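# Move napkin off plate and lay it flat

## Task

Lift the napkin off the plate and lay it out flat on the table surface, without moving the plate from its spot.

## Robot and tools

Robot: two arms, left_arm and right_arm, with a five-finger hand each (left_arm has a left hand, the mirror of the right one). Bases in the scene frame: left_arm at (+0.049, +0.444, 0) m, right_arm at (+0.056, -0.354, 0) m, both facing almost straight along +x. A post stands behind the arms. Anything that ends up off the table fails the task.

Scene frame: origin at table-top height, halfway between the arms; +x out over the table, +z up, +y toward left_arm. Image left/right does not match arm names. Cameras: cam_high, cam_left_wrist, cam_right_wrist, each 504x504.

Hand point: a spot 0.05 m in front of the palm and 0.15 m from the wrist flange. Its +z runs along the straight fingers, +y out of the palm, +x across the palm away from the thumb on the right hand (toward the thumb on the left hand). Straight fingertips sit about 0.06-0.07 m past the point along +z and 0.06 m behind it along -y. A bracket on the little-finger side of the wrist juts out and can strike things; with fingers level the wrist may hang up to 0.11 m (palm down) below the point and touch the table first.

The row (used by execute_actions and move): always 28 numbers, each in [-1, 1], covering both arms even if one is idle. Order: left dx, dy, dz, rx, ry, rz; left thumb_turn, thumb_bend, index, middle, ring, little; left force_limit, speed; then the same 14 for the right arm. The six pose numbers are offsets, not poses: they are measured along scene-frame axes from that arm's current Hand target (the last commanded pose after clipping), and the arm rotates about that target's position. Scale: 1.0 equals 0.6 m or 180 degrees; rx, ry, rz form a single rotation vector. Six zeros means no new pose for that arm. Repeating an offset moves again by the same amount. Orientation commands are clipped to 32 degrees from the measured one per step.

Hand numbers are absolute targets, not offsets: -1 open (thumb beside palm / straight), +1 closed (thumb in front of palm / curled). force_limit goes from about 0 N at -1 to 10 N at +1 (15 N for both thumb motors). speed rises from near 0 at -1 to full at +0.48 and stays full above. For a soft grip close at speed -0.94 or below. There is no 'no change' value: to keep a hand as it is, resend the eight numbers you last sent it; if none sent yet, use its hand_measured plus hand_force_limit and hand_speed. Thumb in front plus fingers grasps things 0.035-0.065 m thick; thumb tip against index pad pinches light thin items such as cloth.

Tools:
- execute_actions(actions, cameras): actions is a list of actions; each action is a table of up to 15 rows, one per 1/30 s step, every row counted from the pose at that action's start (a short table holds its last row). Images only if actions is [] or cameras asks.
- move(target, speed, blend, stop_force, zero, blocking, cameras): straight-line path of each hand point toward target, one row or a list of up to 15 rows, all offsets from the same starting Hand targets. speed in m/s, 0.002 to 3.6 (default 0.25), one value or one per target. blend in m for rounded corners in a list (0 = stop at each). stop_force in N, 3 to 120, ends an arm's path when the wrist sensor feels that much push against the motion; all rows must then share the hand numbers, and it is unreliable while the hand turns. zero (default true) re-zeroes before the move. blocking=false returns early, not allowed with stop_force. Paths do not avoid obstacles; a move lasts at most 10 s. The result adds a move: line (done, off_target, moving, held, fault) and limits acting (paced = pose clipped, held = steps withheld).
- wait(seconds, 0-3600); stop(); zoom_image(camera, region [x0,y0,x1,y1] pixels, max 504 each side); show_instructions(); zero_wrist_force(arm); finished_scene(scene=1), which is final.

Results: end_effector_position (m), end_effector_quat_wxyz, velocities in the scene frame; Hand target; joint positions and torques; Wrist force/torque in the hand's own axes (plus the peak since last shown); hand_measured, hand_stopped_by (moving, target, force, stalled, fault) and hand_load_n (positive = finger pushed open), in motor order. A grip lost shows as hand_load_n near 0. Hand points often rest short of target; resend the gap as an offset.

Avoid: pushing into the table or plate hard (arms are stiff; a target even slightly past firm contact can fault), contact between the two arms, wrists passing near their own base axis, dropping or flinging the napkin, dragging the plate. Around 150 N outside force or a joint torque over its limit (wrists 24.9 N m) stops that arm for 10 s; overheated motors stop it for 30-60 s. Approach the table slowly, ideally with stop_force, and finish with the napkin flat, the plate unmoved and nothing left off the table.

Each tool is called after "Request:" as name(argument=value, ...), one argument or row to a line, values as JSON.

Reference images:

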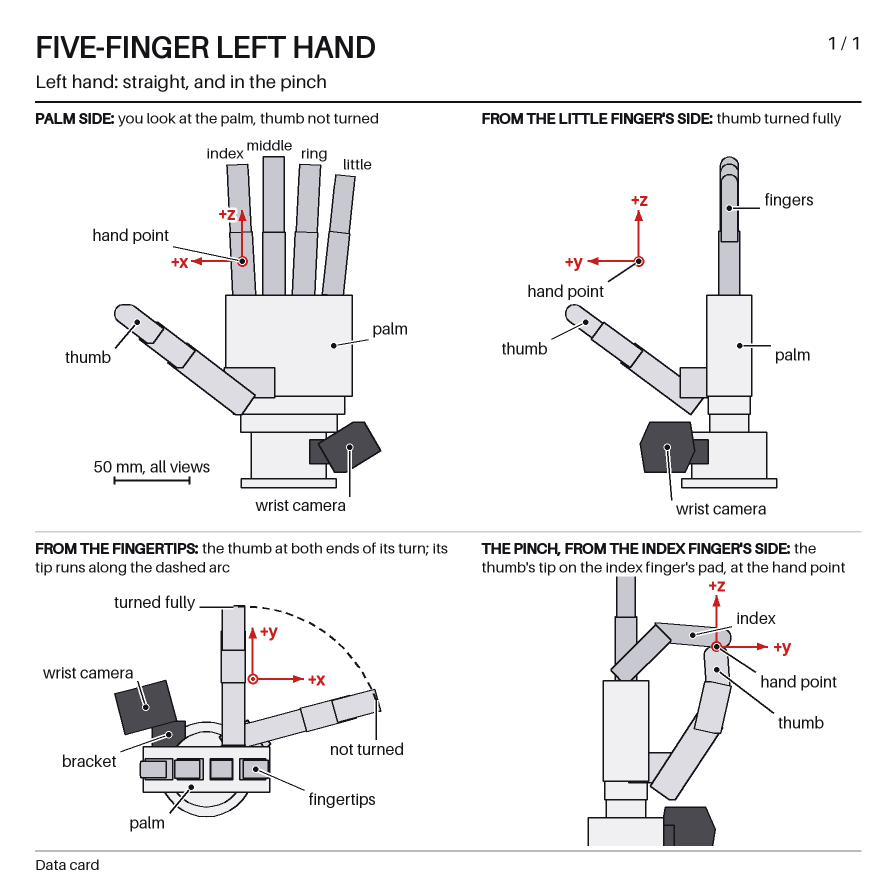

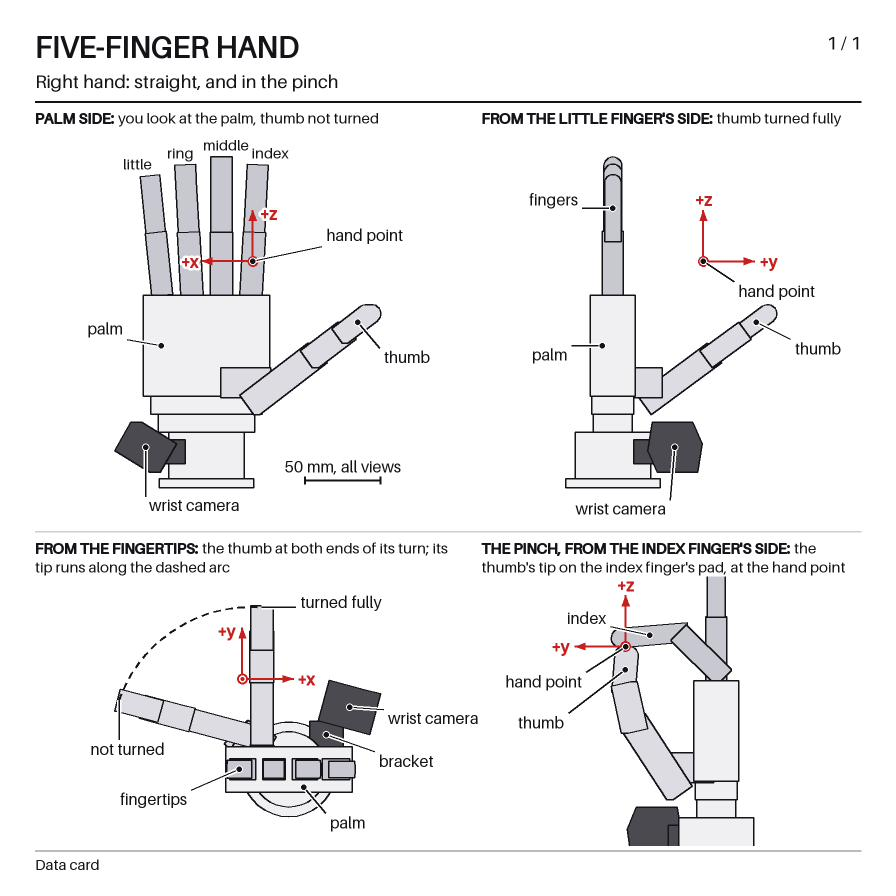

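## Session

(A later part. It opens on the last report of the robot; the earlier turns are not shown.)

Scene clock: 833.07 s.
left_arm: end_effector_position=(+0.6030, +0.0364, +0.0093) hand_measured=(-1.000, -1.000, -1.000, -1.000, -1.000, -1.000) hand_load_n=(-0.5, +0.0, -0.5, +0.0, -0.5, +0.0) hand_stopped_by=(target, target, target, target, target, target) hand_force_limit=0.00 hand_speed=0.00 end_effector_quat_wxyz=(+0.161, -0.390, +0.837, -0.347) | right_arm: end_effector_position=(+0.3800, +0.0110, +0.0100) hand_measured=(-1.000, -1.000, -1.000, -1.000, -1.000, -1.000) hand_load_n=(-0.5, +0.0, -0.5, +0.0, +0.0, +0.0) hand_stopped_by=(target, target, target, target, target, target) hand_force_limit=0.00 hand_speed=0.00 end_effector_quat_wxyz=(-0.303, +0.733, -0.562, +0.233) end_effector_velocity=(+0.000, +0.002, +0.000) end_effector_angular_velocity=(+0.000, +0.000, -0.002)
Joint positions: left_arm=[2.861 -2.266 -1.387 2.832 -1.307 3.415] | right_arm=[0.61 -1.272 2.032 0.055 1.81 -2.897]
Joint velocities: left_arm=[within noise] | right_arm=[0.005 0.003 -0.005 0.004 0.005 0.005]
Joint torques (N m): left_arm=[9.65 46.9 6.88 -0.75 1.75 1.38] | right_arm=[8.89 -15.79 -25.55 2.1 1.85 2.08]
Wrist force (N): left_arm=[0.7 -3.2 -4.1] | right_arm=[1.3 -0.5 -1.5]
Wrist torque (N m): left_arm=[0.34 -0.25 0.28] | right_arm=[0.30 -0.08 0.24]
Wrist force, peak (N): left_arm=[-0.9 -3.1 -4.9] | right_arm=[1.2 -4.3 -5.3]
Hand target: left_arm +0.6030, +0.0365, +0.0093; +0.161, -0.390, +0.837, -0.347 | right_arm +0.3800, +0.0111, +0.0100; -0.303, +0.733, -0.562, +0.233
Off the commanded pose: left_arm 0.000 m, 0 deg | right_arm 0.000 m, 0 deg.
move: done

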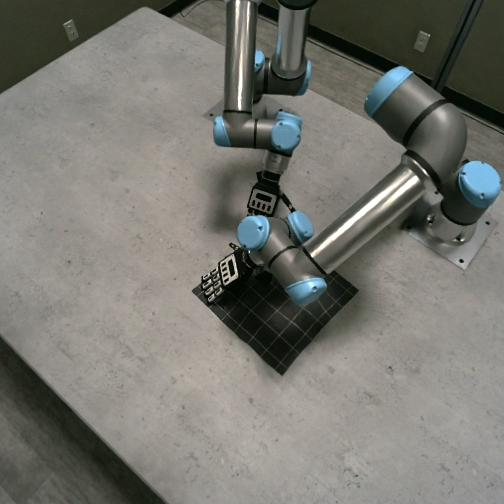

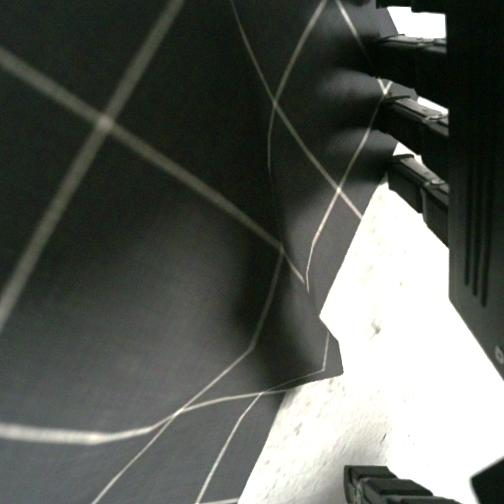

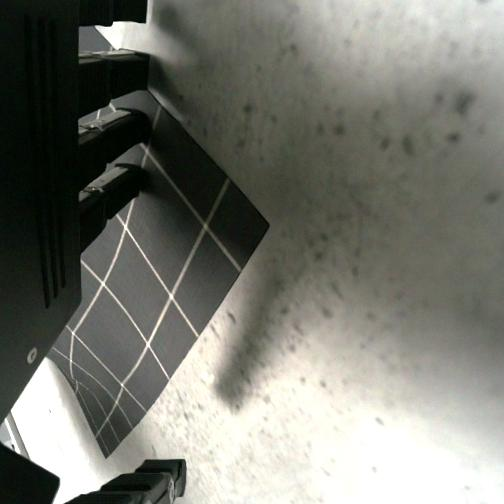

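Request:
move(
  target=[0.0066,-0.125,0,0,0,0, -1,-1,-1,-1,-1,-1,0.0,0, 0.0066,-0.1466,-0.0006,0,0,0, -1,-1,-1,-1,-1,-1,0.0,0],
  speed=0.04,
  cameras=["all"],
)

Request:
zoom_image(
  camera="cam_high",
  region=[140, 160, 380, 400],
)

Scene clock: 840.53 s.
left_arm: end_effector_position=(+0.6069, -0.0385, +0.0093) hand_measured=(-1.000, -1.000, -1.000, -1.000, -1.000, -1.000) hand_load_n=(+0.0, +0.0, +0.0, +0.0, +0.0, +0.0) hand_stopped_by=(target, target, target, target, target, target) hand_force_limit=0.00 hand_speed=0.00 end_effector_quat_wxyz=(+0.161, -0.390, +0.837, -0.347) end_effector_velocity=(+0.001, +0.002, +0.000) end_effector_angular_velocity=(-0.002, -0.002, +0.000) | right_arm: end_effector_position=(+0.3840, -0.0769, +0.0097) hand_measured=(-1.000, -1.000, -1.000, -1.000, -1.000, -1.000) hand_load_n=(+0.0, +0.0, +0.0, +0.5, +0.0, -0.5) hand_stopped_by=(target, target, target, target, target, target) hand_force_limit=0.00 hand_speed=0.00 end_effector_quat_wxyz=(-0.303, +0.733, -0.562, +0.233) end_effector_velocity=(+0.000, +0.001, +0.000) end_effector_angular_velocity=(+0.000, +0.002, -0.002)
Joint positions: left_arm=[2.741 -2.366 -1.201 2.765 -1.39 3.325] | right_arm=[0.343 -1.422 2.227 -0.019 1.623 -3.091]
Joint velocities: left_arm=[0.003 0.002 -0.004 0.005 0.003 0.002] | right_arm=[0.004 0.003 -0.002 0.002 0.004 0.005]
Joint torques (N m): left_arm=[9.22 48.43 6.37 0.05 1.55 1.38] | right_arm=[12.34 -9.03 -23.77 2.27 1.26 1.78]
Wrist force (N): left_arm=[0.7 -6.2 -4.1] | right_arm=[1.6 -2.7 -3.4]
Wrist torque (N m): left_arm=[0.36 -0.23 0.29] | right_arm=[0.36 0.00 0.15]
Wrist force, peak (N): left_arm=[-1.5 -4.5 -6.2] | right_arm=[-1.0 -5.7 -3.9]
Hand target: left_arm +0.6069, -0.0385, +0.0093; +0.161, -0.390, +0.837, -0.347 | right_arm +0.3840, -0.0769, +0.0096; -0.303, +0.733, -0.562, +0.233
Off the commanded pose: left_arm 0.000 m, 0 deg | right_arm 0.000 m, 0 deg.
move: done

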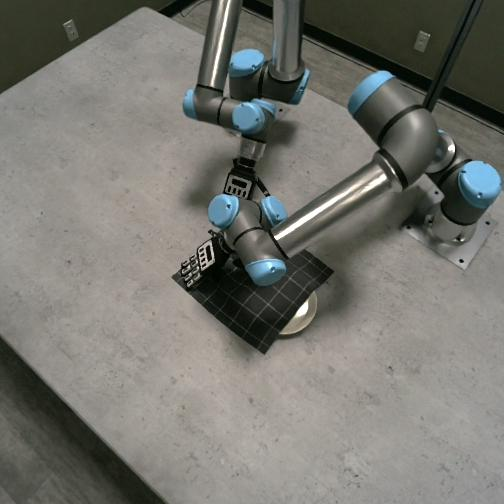

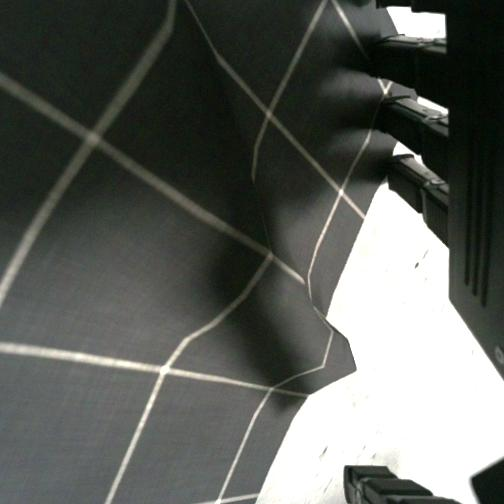

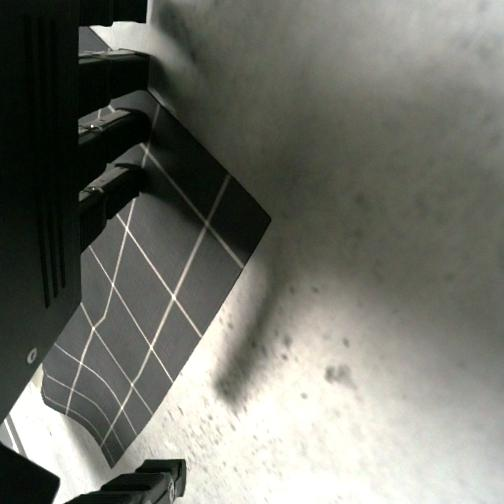

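Scaled by 2.100.

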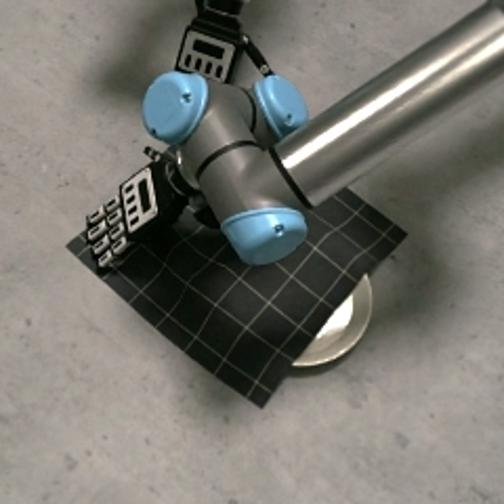

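Request:
move(
  target=[0.0066,-0.125,0,0,0,0, -1,-1,-1,-1,-1,-1,0.0,0, 0.0066,-0.1466,-0.0003,0,0,0, -1,-1,-1,-1,-1,-1,0.0,0],
  speed=0.04,
  cameras=["all"],
)

Request:
zoom_image(
  camera="cam_high",
  region=[140, 160, 380, 400],
)

Scene clock: 863.20 s.
left_arm: end_effector_position=(+0.6109, -0.1135, +0.0093) hand_measured=(-1.000, -1.000, -1.000, -1.000, -1.000, -1.000) hand_load_n=(-0.5, +0.0, +0.0, +0.0, +0.0, +0.0) hand_stopped_by=(target, target, target, target, target, target) hand_force_limit=0.00 hand_speed=0.00 end_effector_quat_wxyz=(+0.161, -0.390, +0.837, -0.347) | right_arm: end_effector_position=(+0.3878, -0.1649, +0.0094) hand_measured=(-1.000, -1.000, -1.000, -1.000, -1.000, -1.000) hand_load_n=(+0.0, +0.0, +0.0, +0.5, +0.0, +0.0) hand_stopped_by=(target, target, target, target, target, target) hand_force_limit=0.00 hand_speed=0.00 end_effector_quat_wxyz=(-0.303, +0.733, -0.562, +0.233)
Joint positions: left_arm=[2.636 -2.495 -0.956 2.66 -1.463 3.25] | right_arm=[-0.033 -1.544 2.373 -0.02 1.359 -3.36]
Joint torques (N m): left_arm=[9.09 49.76 8.33 -0.41 1.56 1.48] | right_arm=[-1.42 -1.15 -20.02 -0.59 0.06 0.56]
Wrist force (N): left_arm=[0.2 -7.5 -5.4] | right_arm=[1.9 -3.2 -2.7]
Wrist torque (N m): left_arm=[0.48 -0.29 0.31] | right_arm=[0.40 0.01 0.11]
Wrist force, peak (N): left_arm=[-2.0 -5.8 -7.6] | right_arm=[-1.7 -6.7 -4.7]
Hand target: left_arm +0.6109, -0.1135, +0.0093; +0.161, -0.390, +0.837, -0.347 | right_arm +0.3879, -0.1649, +0.0094; -0.303, +0.733, -0.562, +0.233
Off the commanded pose: left_arm 0.000 m, 0 deg | right_arm 0.000 m, 0 deg.
move: done

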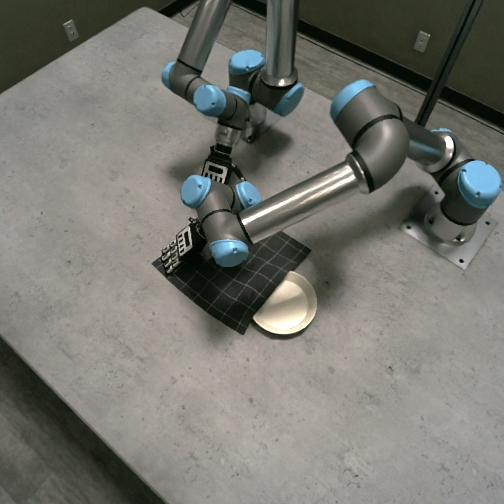

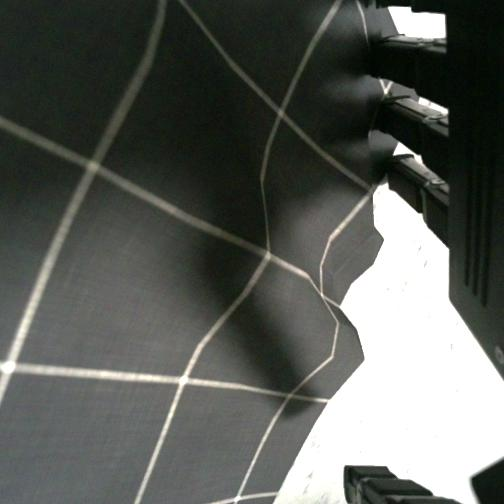

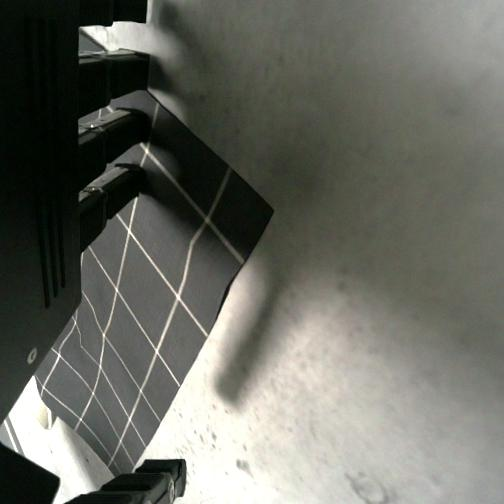

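Scaled by 2.100.

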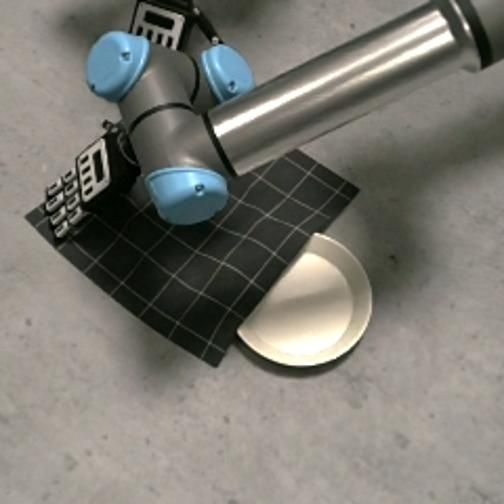

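Request:
move(
  target=[0.015,-0.1,0,0,0,0, -1,-1,-1,-1,-1,-1,0.0,0, -0.0066,-0.1,-0.0003,0,0,0, -1,-1,-1,-1,-1,-1,0.0,0],
  speed=0.04,
  cameras=["all"],
)

Request:
zoom_image(
  camera="cam_high",
  region=[120, 140, 360, 380],
)

Scene clock: 874.43 s.
left_arm: end_effector_position=(+0.6198, -0.1735, +0.0093) hand_measured=(-1.000, -1.000, -1.000, -1.000, -1.000, -1.000) hand_load_n=(+0.0, +0.0, +0.0, +0.5, +0.0, +0.0) hand_stopped_by=(target, target, target, target, target, target) hand_force_limit=0.00 hand_speed=0.00 end_effector_quat_wxyz=(+0.161, -0.390, +0.837, -0.347) | right_arm: end_effector_position=(+0.3839, -0.2248, +0.0093) hand_measured=(-1.000, -1.000, -1.000, -1.000, -1.000, -1.000) hand_load_n=(-0.5, +0.0, +0.0, +0.0, +0.0, +0.0) hand_stopped_by=(target, target, target, target, target, target) hand_force_limit=0.00 hand_speed=0.00 end_effector_quat_wxyz=(-0.303, +0.733, -0.562, +0.233)
Joint positions: left_arm=[2.568 -2.652 -0.652 2.517 -1.511 3.201] | right_arm=[-0.353 -1.597 2.45 0.036 1.147 -3.612]
Joint torques (N m): left_arm=[8.62 47.73 15.35 -1.56 1.68 1.46] | right_arm=[-5.3 -4.16 -20.45 -0.34 -0.48 -0.45]
Wrist force (N): left_arm=[0.5 -9.1 -6.8] | right_arm=[2.2 -3.5 -3.9]
Wrist torque (N m): left_arm=[0.67 -0.36 0.37] | right_arm=[0.44 0.06 0.13]
Wrist force, peak (N): left_arm=[-1.8 -6.6 -10.0] | right_arm=[2.9 -5.8 -4.1]
Hand target: left_arm +0.6199, -0.1735, +0.0093; +0.161, -0.390, +0.837, -0.347 | right_arm +0.3840, -0.2249, +0.0092; -0.303, +0.733, -0.562, +0.233
Off the commanded pose: left_arm 0.000 m, 0 deg | right_arm 0.000 m, 0 deg.
move: done

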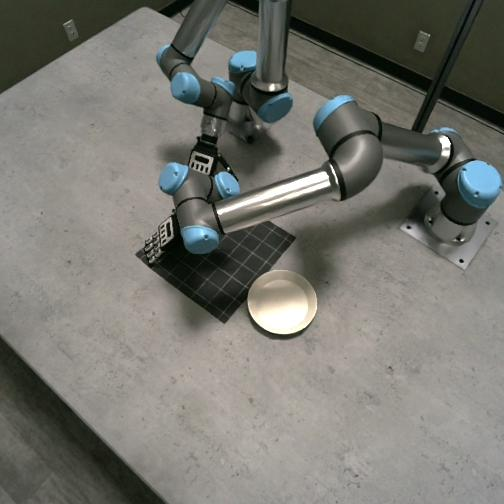

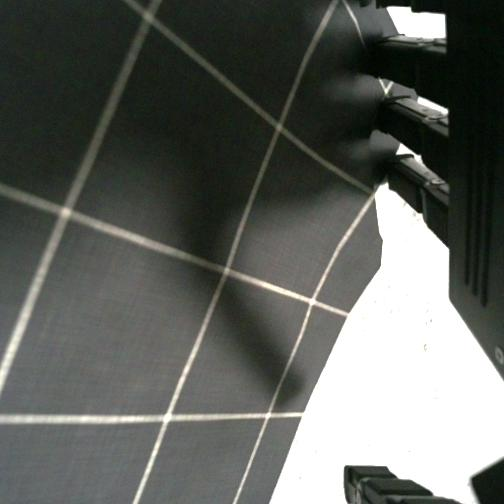

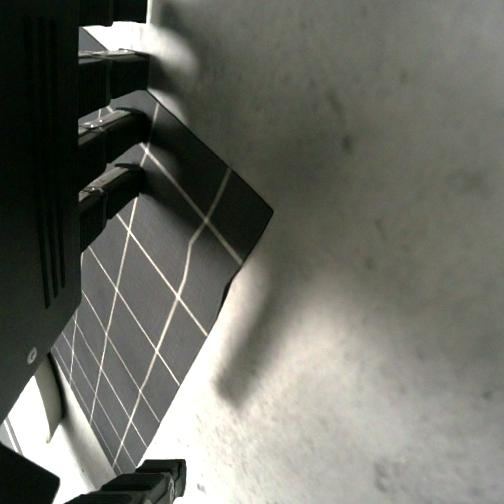

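Scaled by 2.100.

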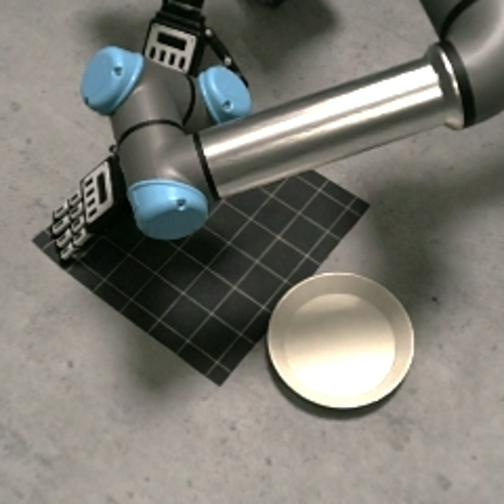

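Request:
move(
  target=[0.0,-0.09,0.0003,0,0,0, -1,-1,-1,-1,-1,-1,0.0,0, -0.0,-0.09,0,0,0,0, -1,-1,-1,-1,-1,-1,0.0,0],
  speed=0.04,
  cameras=[],
)

Request:
move(
  target=[
    [0,0,0.05,0,0,0, -1,-1,-1,-1,-1,-1,0.0,0, 0,0,0.05,0,0,0, -1,-1,-1,-1,-1,-1,0.0,0],
    [-0.1,0.3,0.35,0,0,0, -1,-1,-1,-1,-1,-1,0.0,0, -0.0,-0.0,0.35,0,0,0, -1,-1,-1,-1,-1,-1,0.0,0],
  ],
  speed=[0.04,0.25],
  cameras=["all"],
)

Request:
zoom_image(
  camera="cam_high",
  region=[100, 140, 340, 380],
)

Scene clock: 887.40 s.
left_arm: end_effector_position=(+0.6198, -0.2275, +0.0095) hand_measured=(-1.000, -1.000, -1.000, -1.000, -1.000, -1.000) hand_load_n=(+0.0, +0.0, +0.0, +0.0, +0.0, +0.0) hand_stopped_by=(target, target, target, target, target, target) hand_force_limit=0.00 hand_speed=0.00 end_effector_quat_wxyz=(+0.161, -0.390, +0.837, -0.347) | right_arm: end_effector_position=(+0.3839, -0.2788, +0.0092) hand_measured=(-1.000, -1.000, -1.000, -1.000, -1.000, -1.000) hand_load_n=(+0.0, +0.0, +0.0, +0.0, +0.0, +0.0) hand_stopped_by=(target, target, target, target, target, target) hand_force_limit=0.00 hand_speed=0.00 end_effector_quat_wxyz=(-0.303, +0.733, -0.562, +0.233)
Joint positions: left_arm=[2.508 -2.889 -0.174 2.278 -1.553 3.159] | right_arm=[-0.643 -1.577 2.474 0.125 0.978 -3.883]
Joint torques (N m): left_arm=[9.48 58.32 6.78 0.14 1.41 1.48] | right_arm=[-2.79 -25.68 -3.82 0.15 0.19 -0.66]
Wrist force (N): left_arm=[1.1 -5.9 -7.8] | right_arm=[2.1 -1.3 -2.4]
Wrist torque (N m): left_arm=[0.68 -0.34 0.31] | right_arm=[0.36 0.03 0.17]
Wrist force, peak (N): left_arm=[1.2 -9.8 -7.1] | right_arm=[2.1 -4.1 -4.5]
Hand target: left_arm +0.6199, -0.2275, +0.0095; +0.161, -0.390, +0.837, -0.347 | right_arm +0.3840, -0.2789, +0.0092; -0.303, +0.733, -0.562, +0.233
Off the commanded pose: left_arm 0.000 m, 0 deg | right_arm 0.000 m, 0 deg.
move: done

Scene clock: 889.93 s.
left_arm: end_effector_position=(+0.5599, -0.0476, +0.2194) hand_measured=(-1.000, -1.000, -1.000, -1.000, -1.000, -1.000) hand_load_n=(+0.0, -0.5, +0.0, +0.0, +0.0, +0.0) hand_stopped_by=(target, target, target, target, target, target) hand_force_limit=0.00 hand_speed=0.00 end_effector_quat_wxyz=(+0.161, -0.390, +0.837, -0.347) | right_arm: end_effector_position=(+0.3840, -0.2789, +0.2192) hand_measured=(-1.000, -1.000, -1.000, -1.000, -1.000, -1.000) hand_load_n=(+0.0, +0.0, +0.0, -0.5, +0.0, +0.0) hand_stopped_by=(target, target, target, target, target, target) hand_force_limit=0.00 hand_speed=0.00 end_effector_quat_wxyz=(-0.303, +0.733, -0.562, +0.233) end_effector_velocity=(-0.001, +0.001, +0.001) end_effector_angular_velocity=(+0.003, +0.004, -0.001)
Joint positions: left_arm=[2.69 -2.162 -0.996 2.363 -1.425 3.288] | right_arm=[-0.644 -1.916 2.098 0.839 0.977 -3.883]
Joint velocities: left_arm=[within noise] | right_arm=[0 0 -0.001 0.005 0 0.001]
Joint torques (N m): left_arm=[6.93 48.69 22.43 -1.21 -0.37 0.05] | right_arm=[7.28 8.23 -28.34 2.24 -0.22 1.48]
Wrist force (N): left_arm=[0.8 0.8 0.2] | right_arm=[1.0 0.2 -0.5]
Wrist torque (N m): left_arm=[0.14 -0.15 0.20] | right_arm=[0.15 -0.03 0.24]
Wrist force, peak (N): left_arm=[1.3 -6.8 -8.5] | right_arm=[1.8 -2.0 -3.1]
Hand target: left_arm +0.5599, -0.0475, +0.2195; +0.161, -0.390, +0.837, -0.347 | right_arm +0.3840, -0.2789, +0.2192; -0.303, +0.733, -0.562, +0.233
Off the commanded pose: left_arm 0.000 m, 0 deg | right_arm 0.000 m, 0 deg.
elbow stopped short (left arm): the move would have taken joint 3 (elbow) straighter than the controller allows.
move: done

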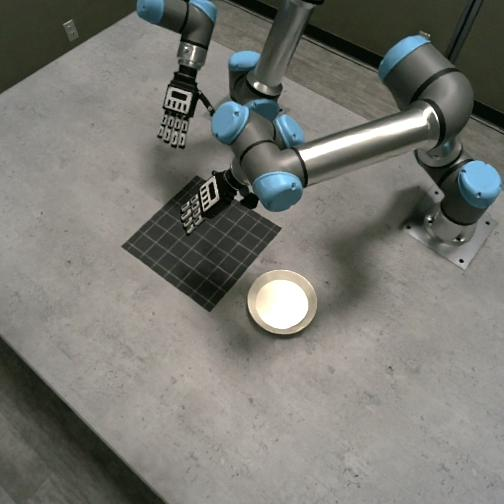

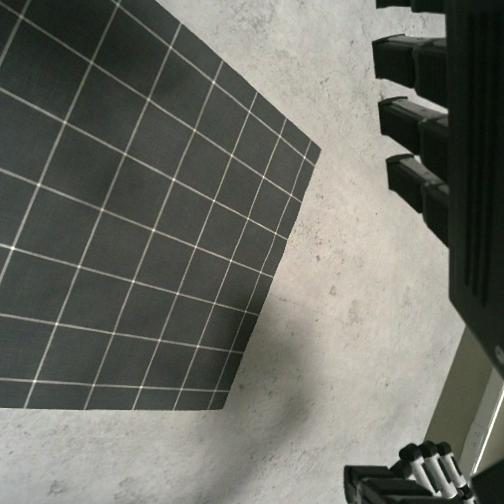

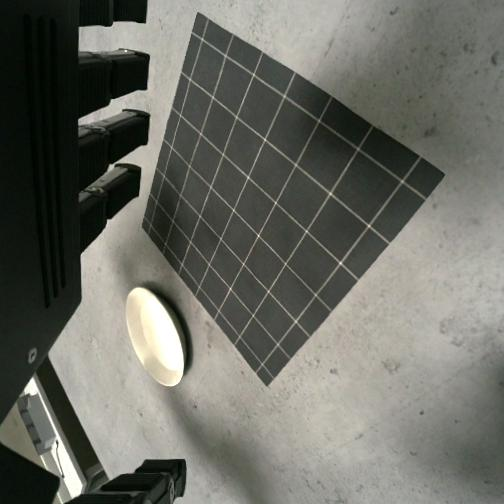

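Scaled by 2.100.

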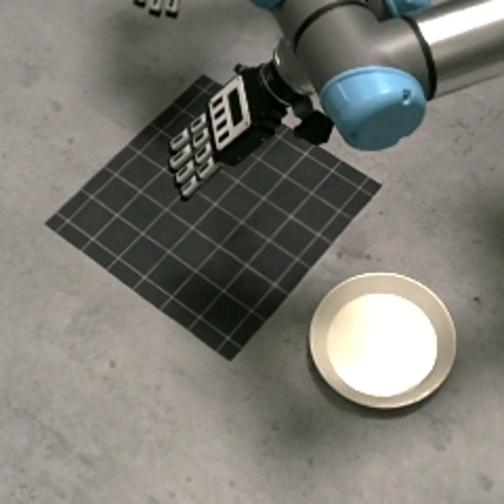

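Request:
finished_scene(
)

The scene is finished: the task was done.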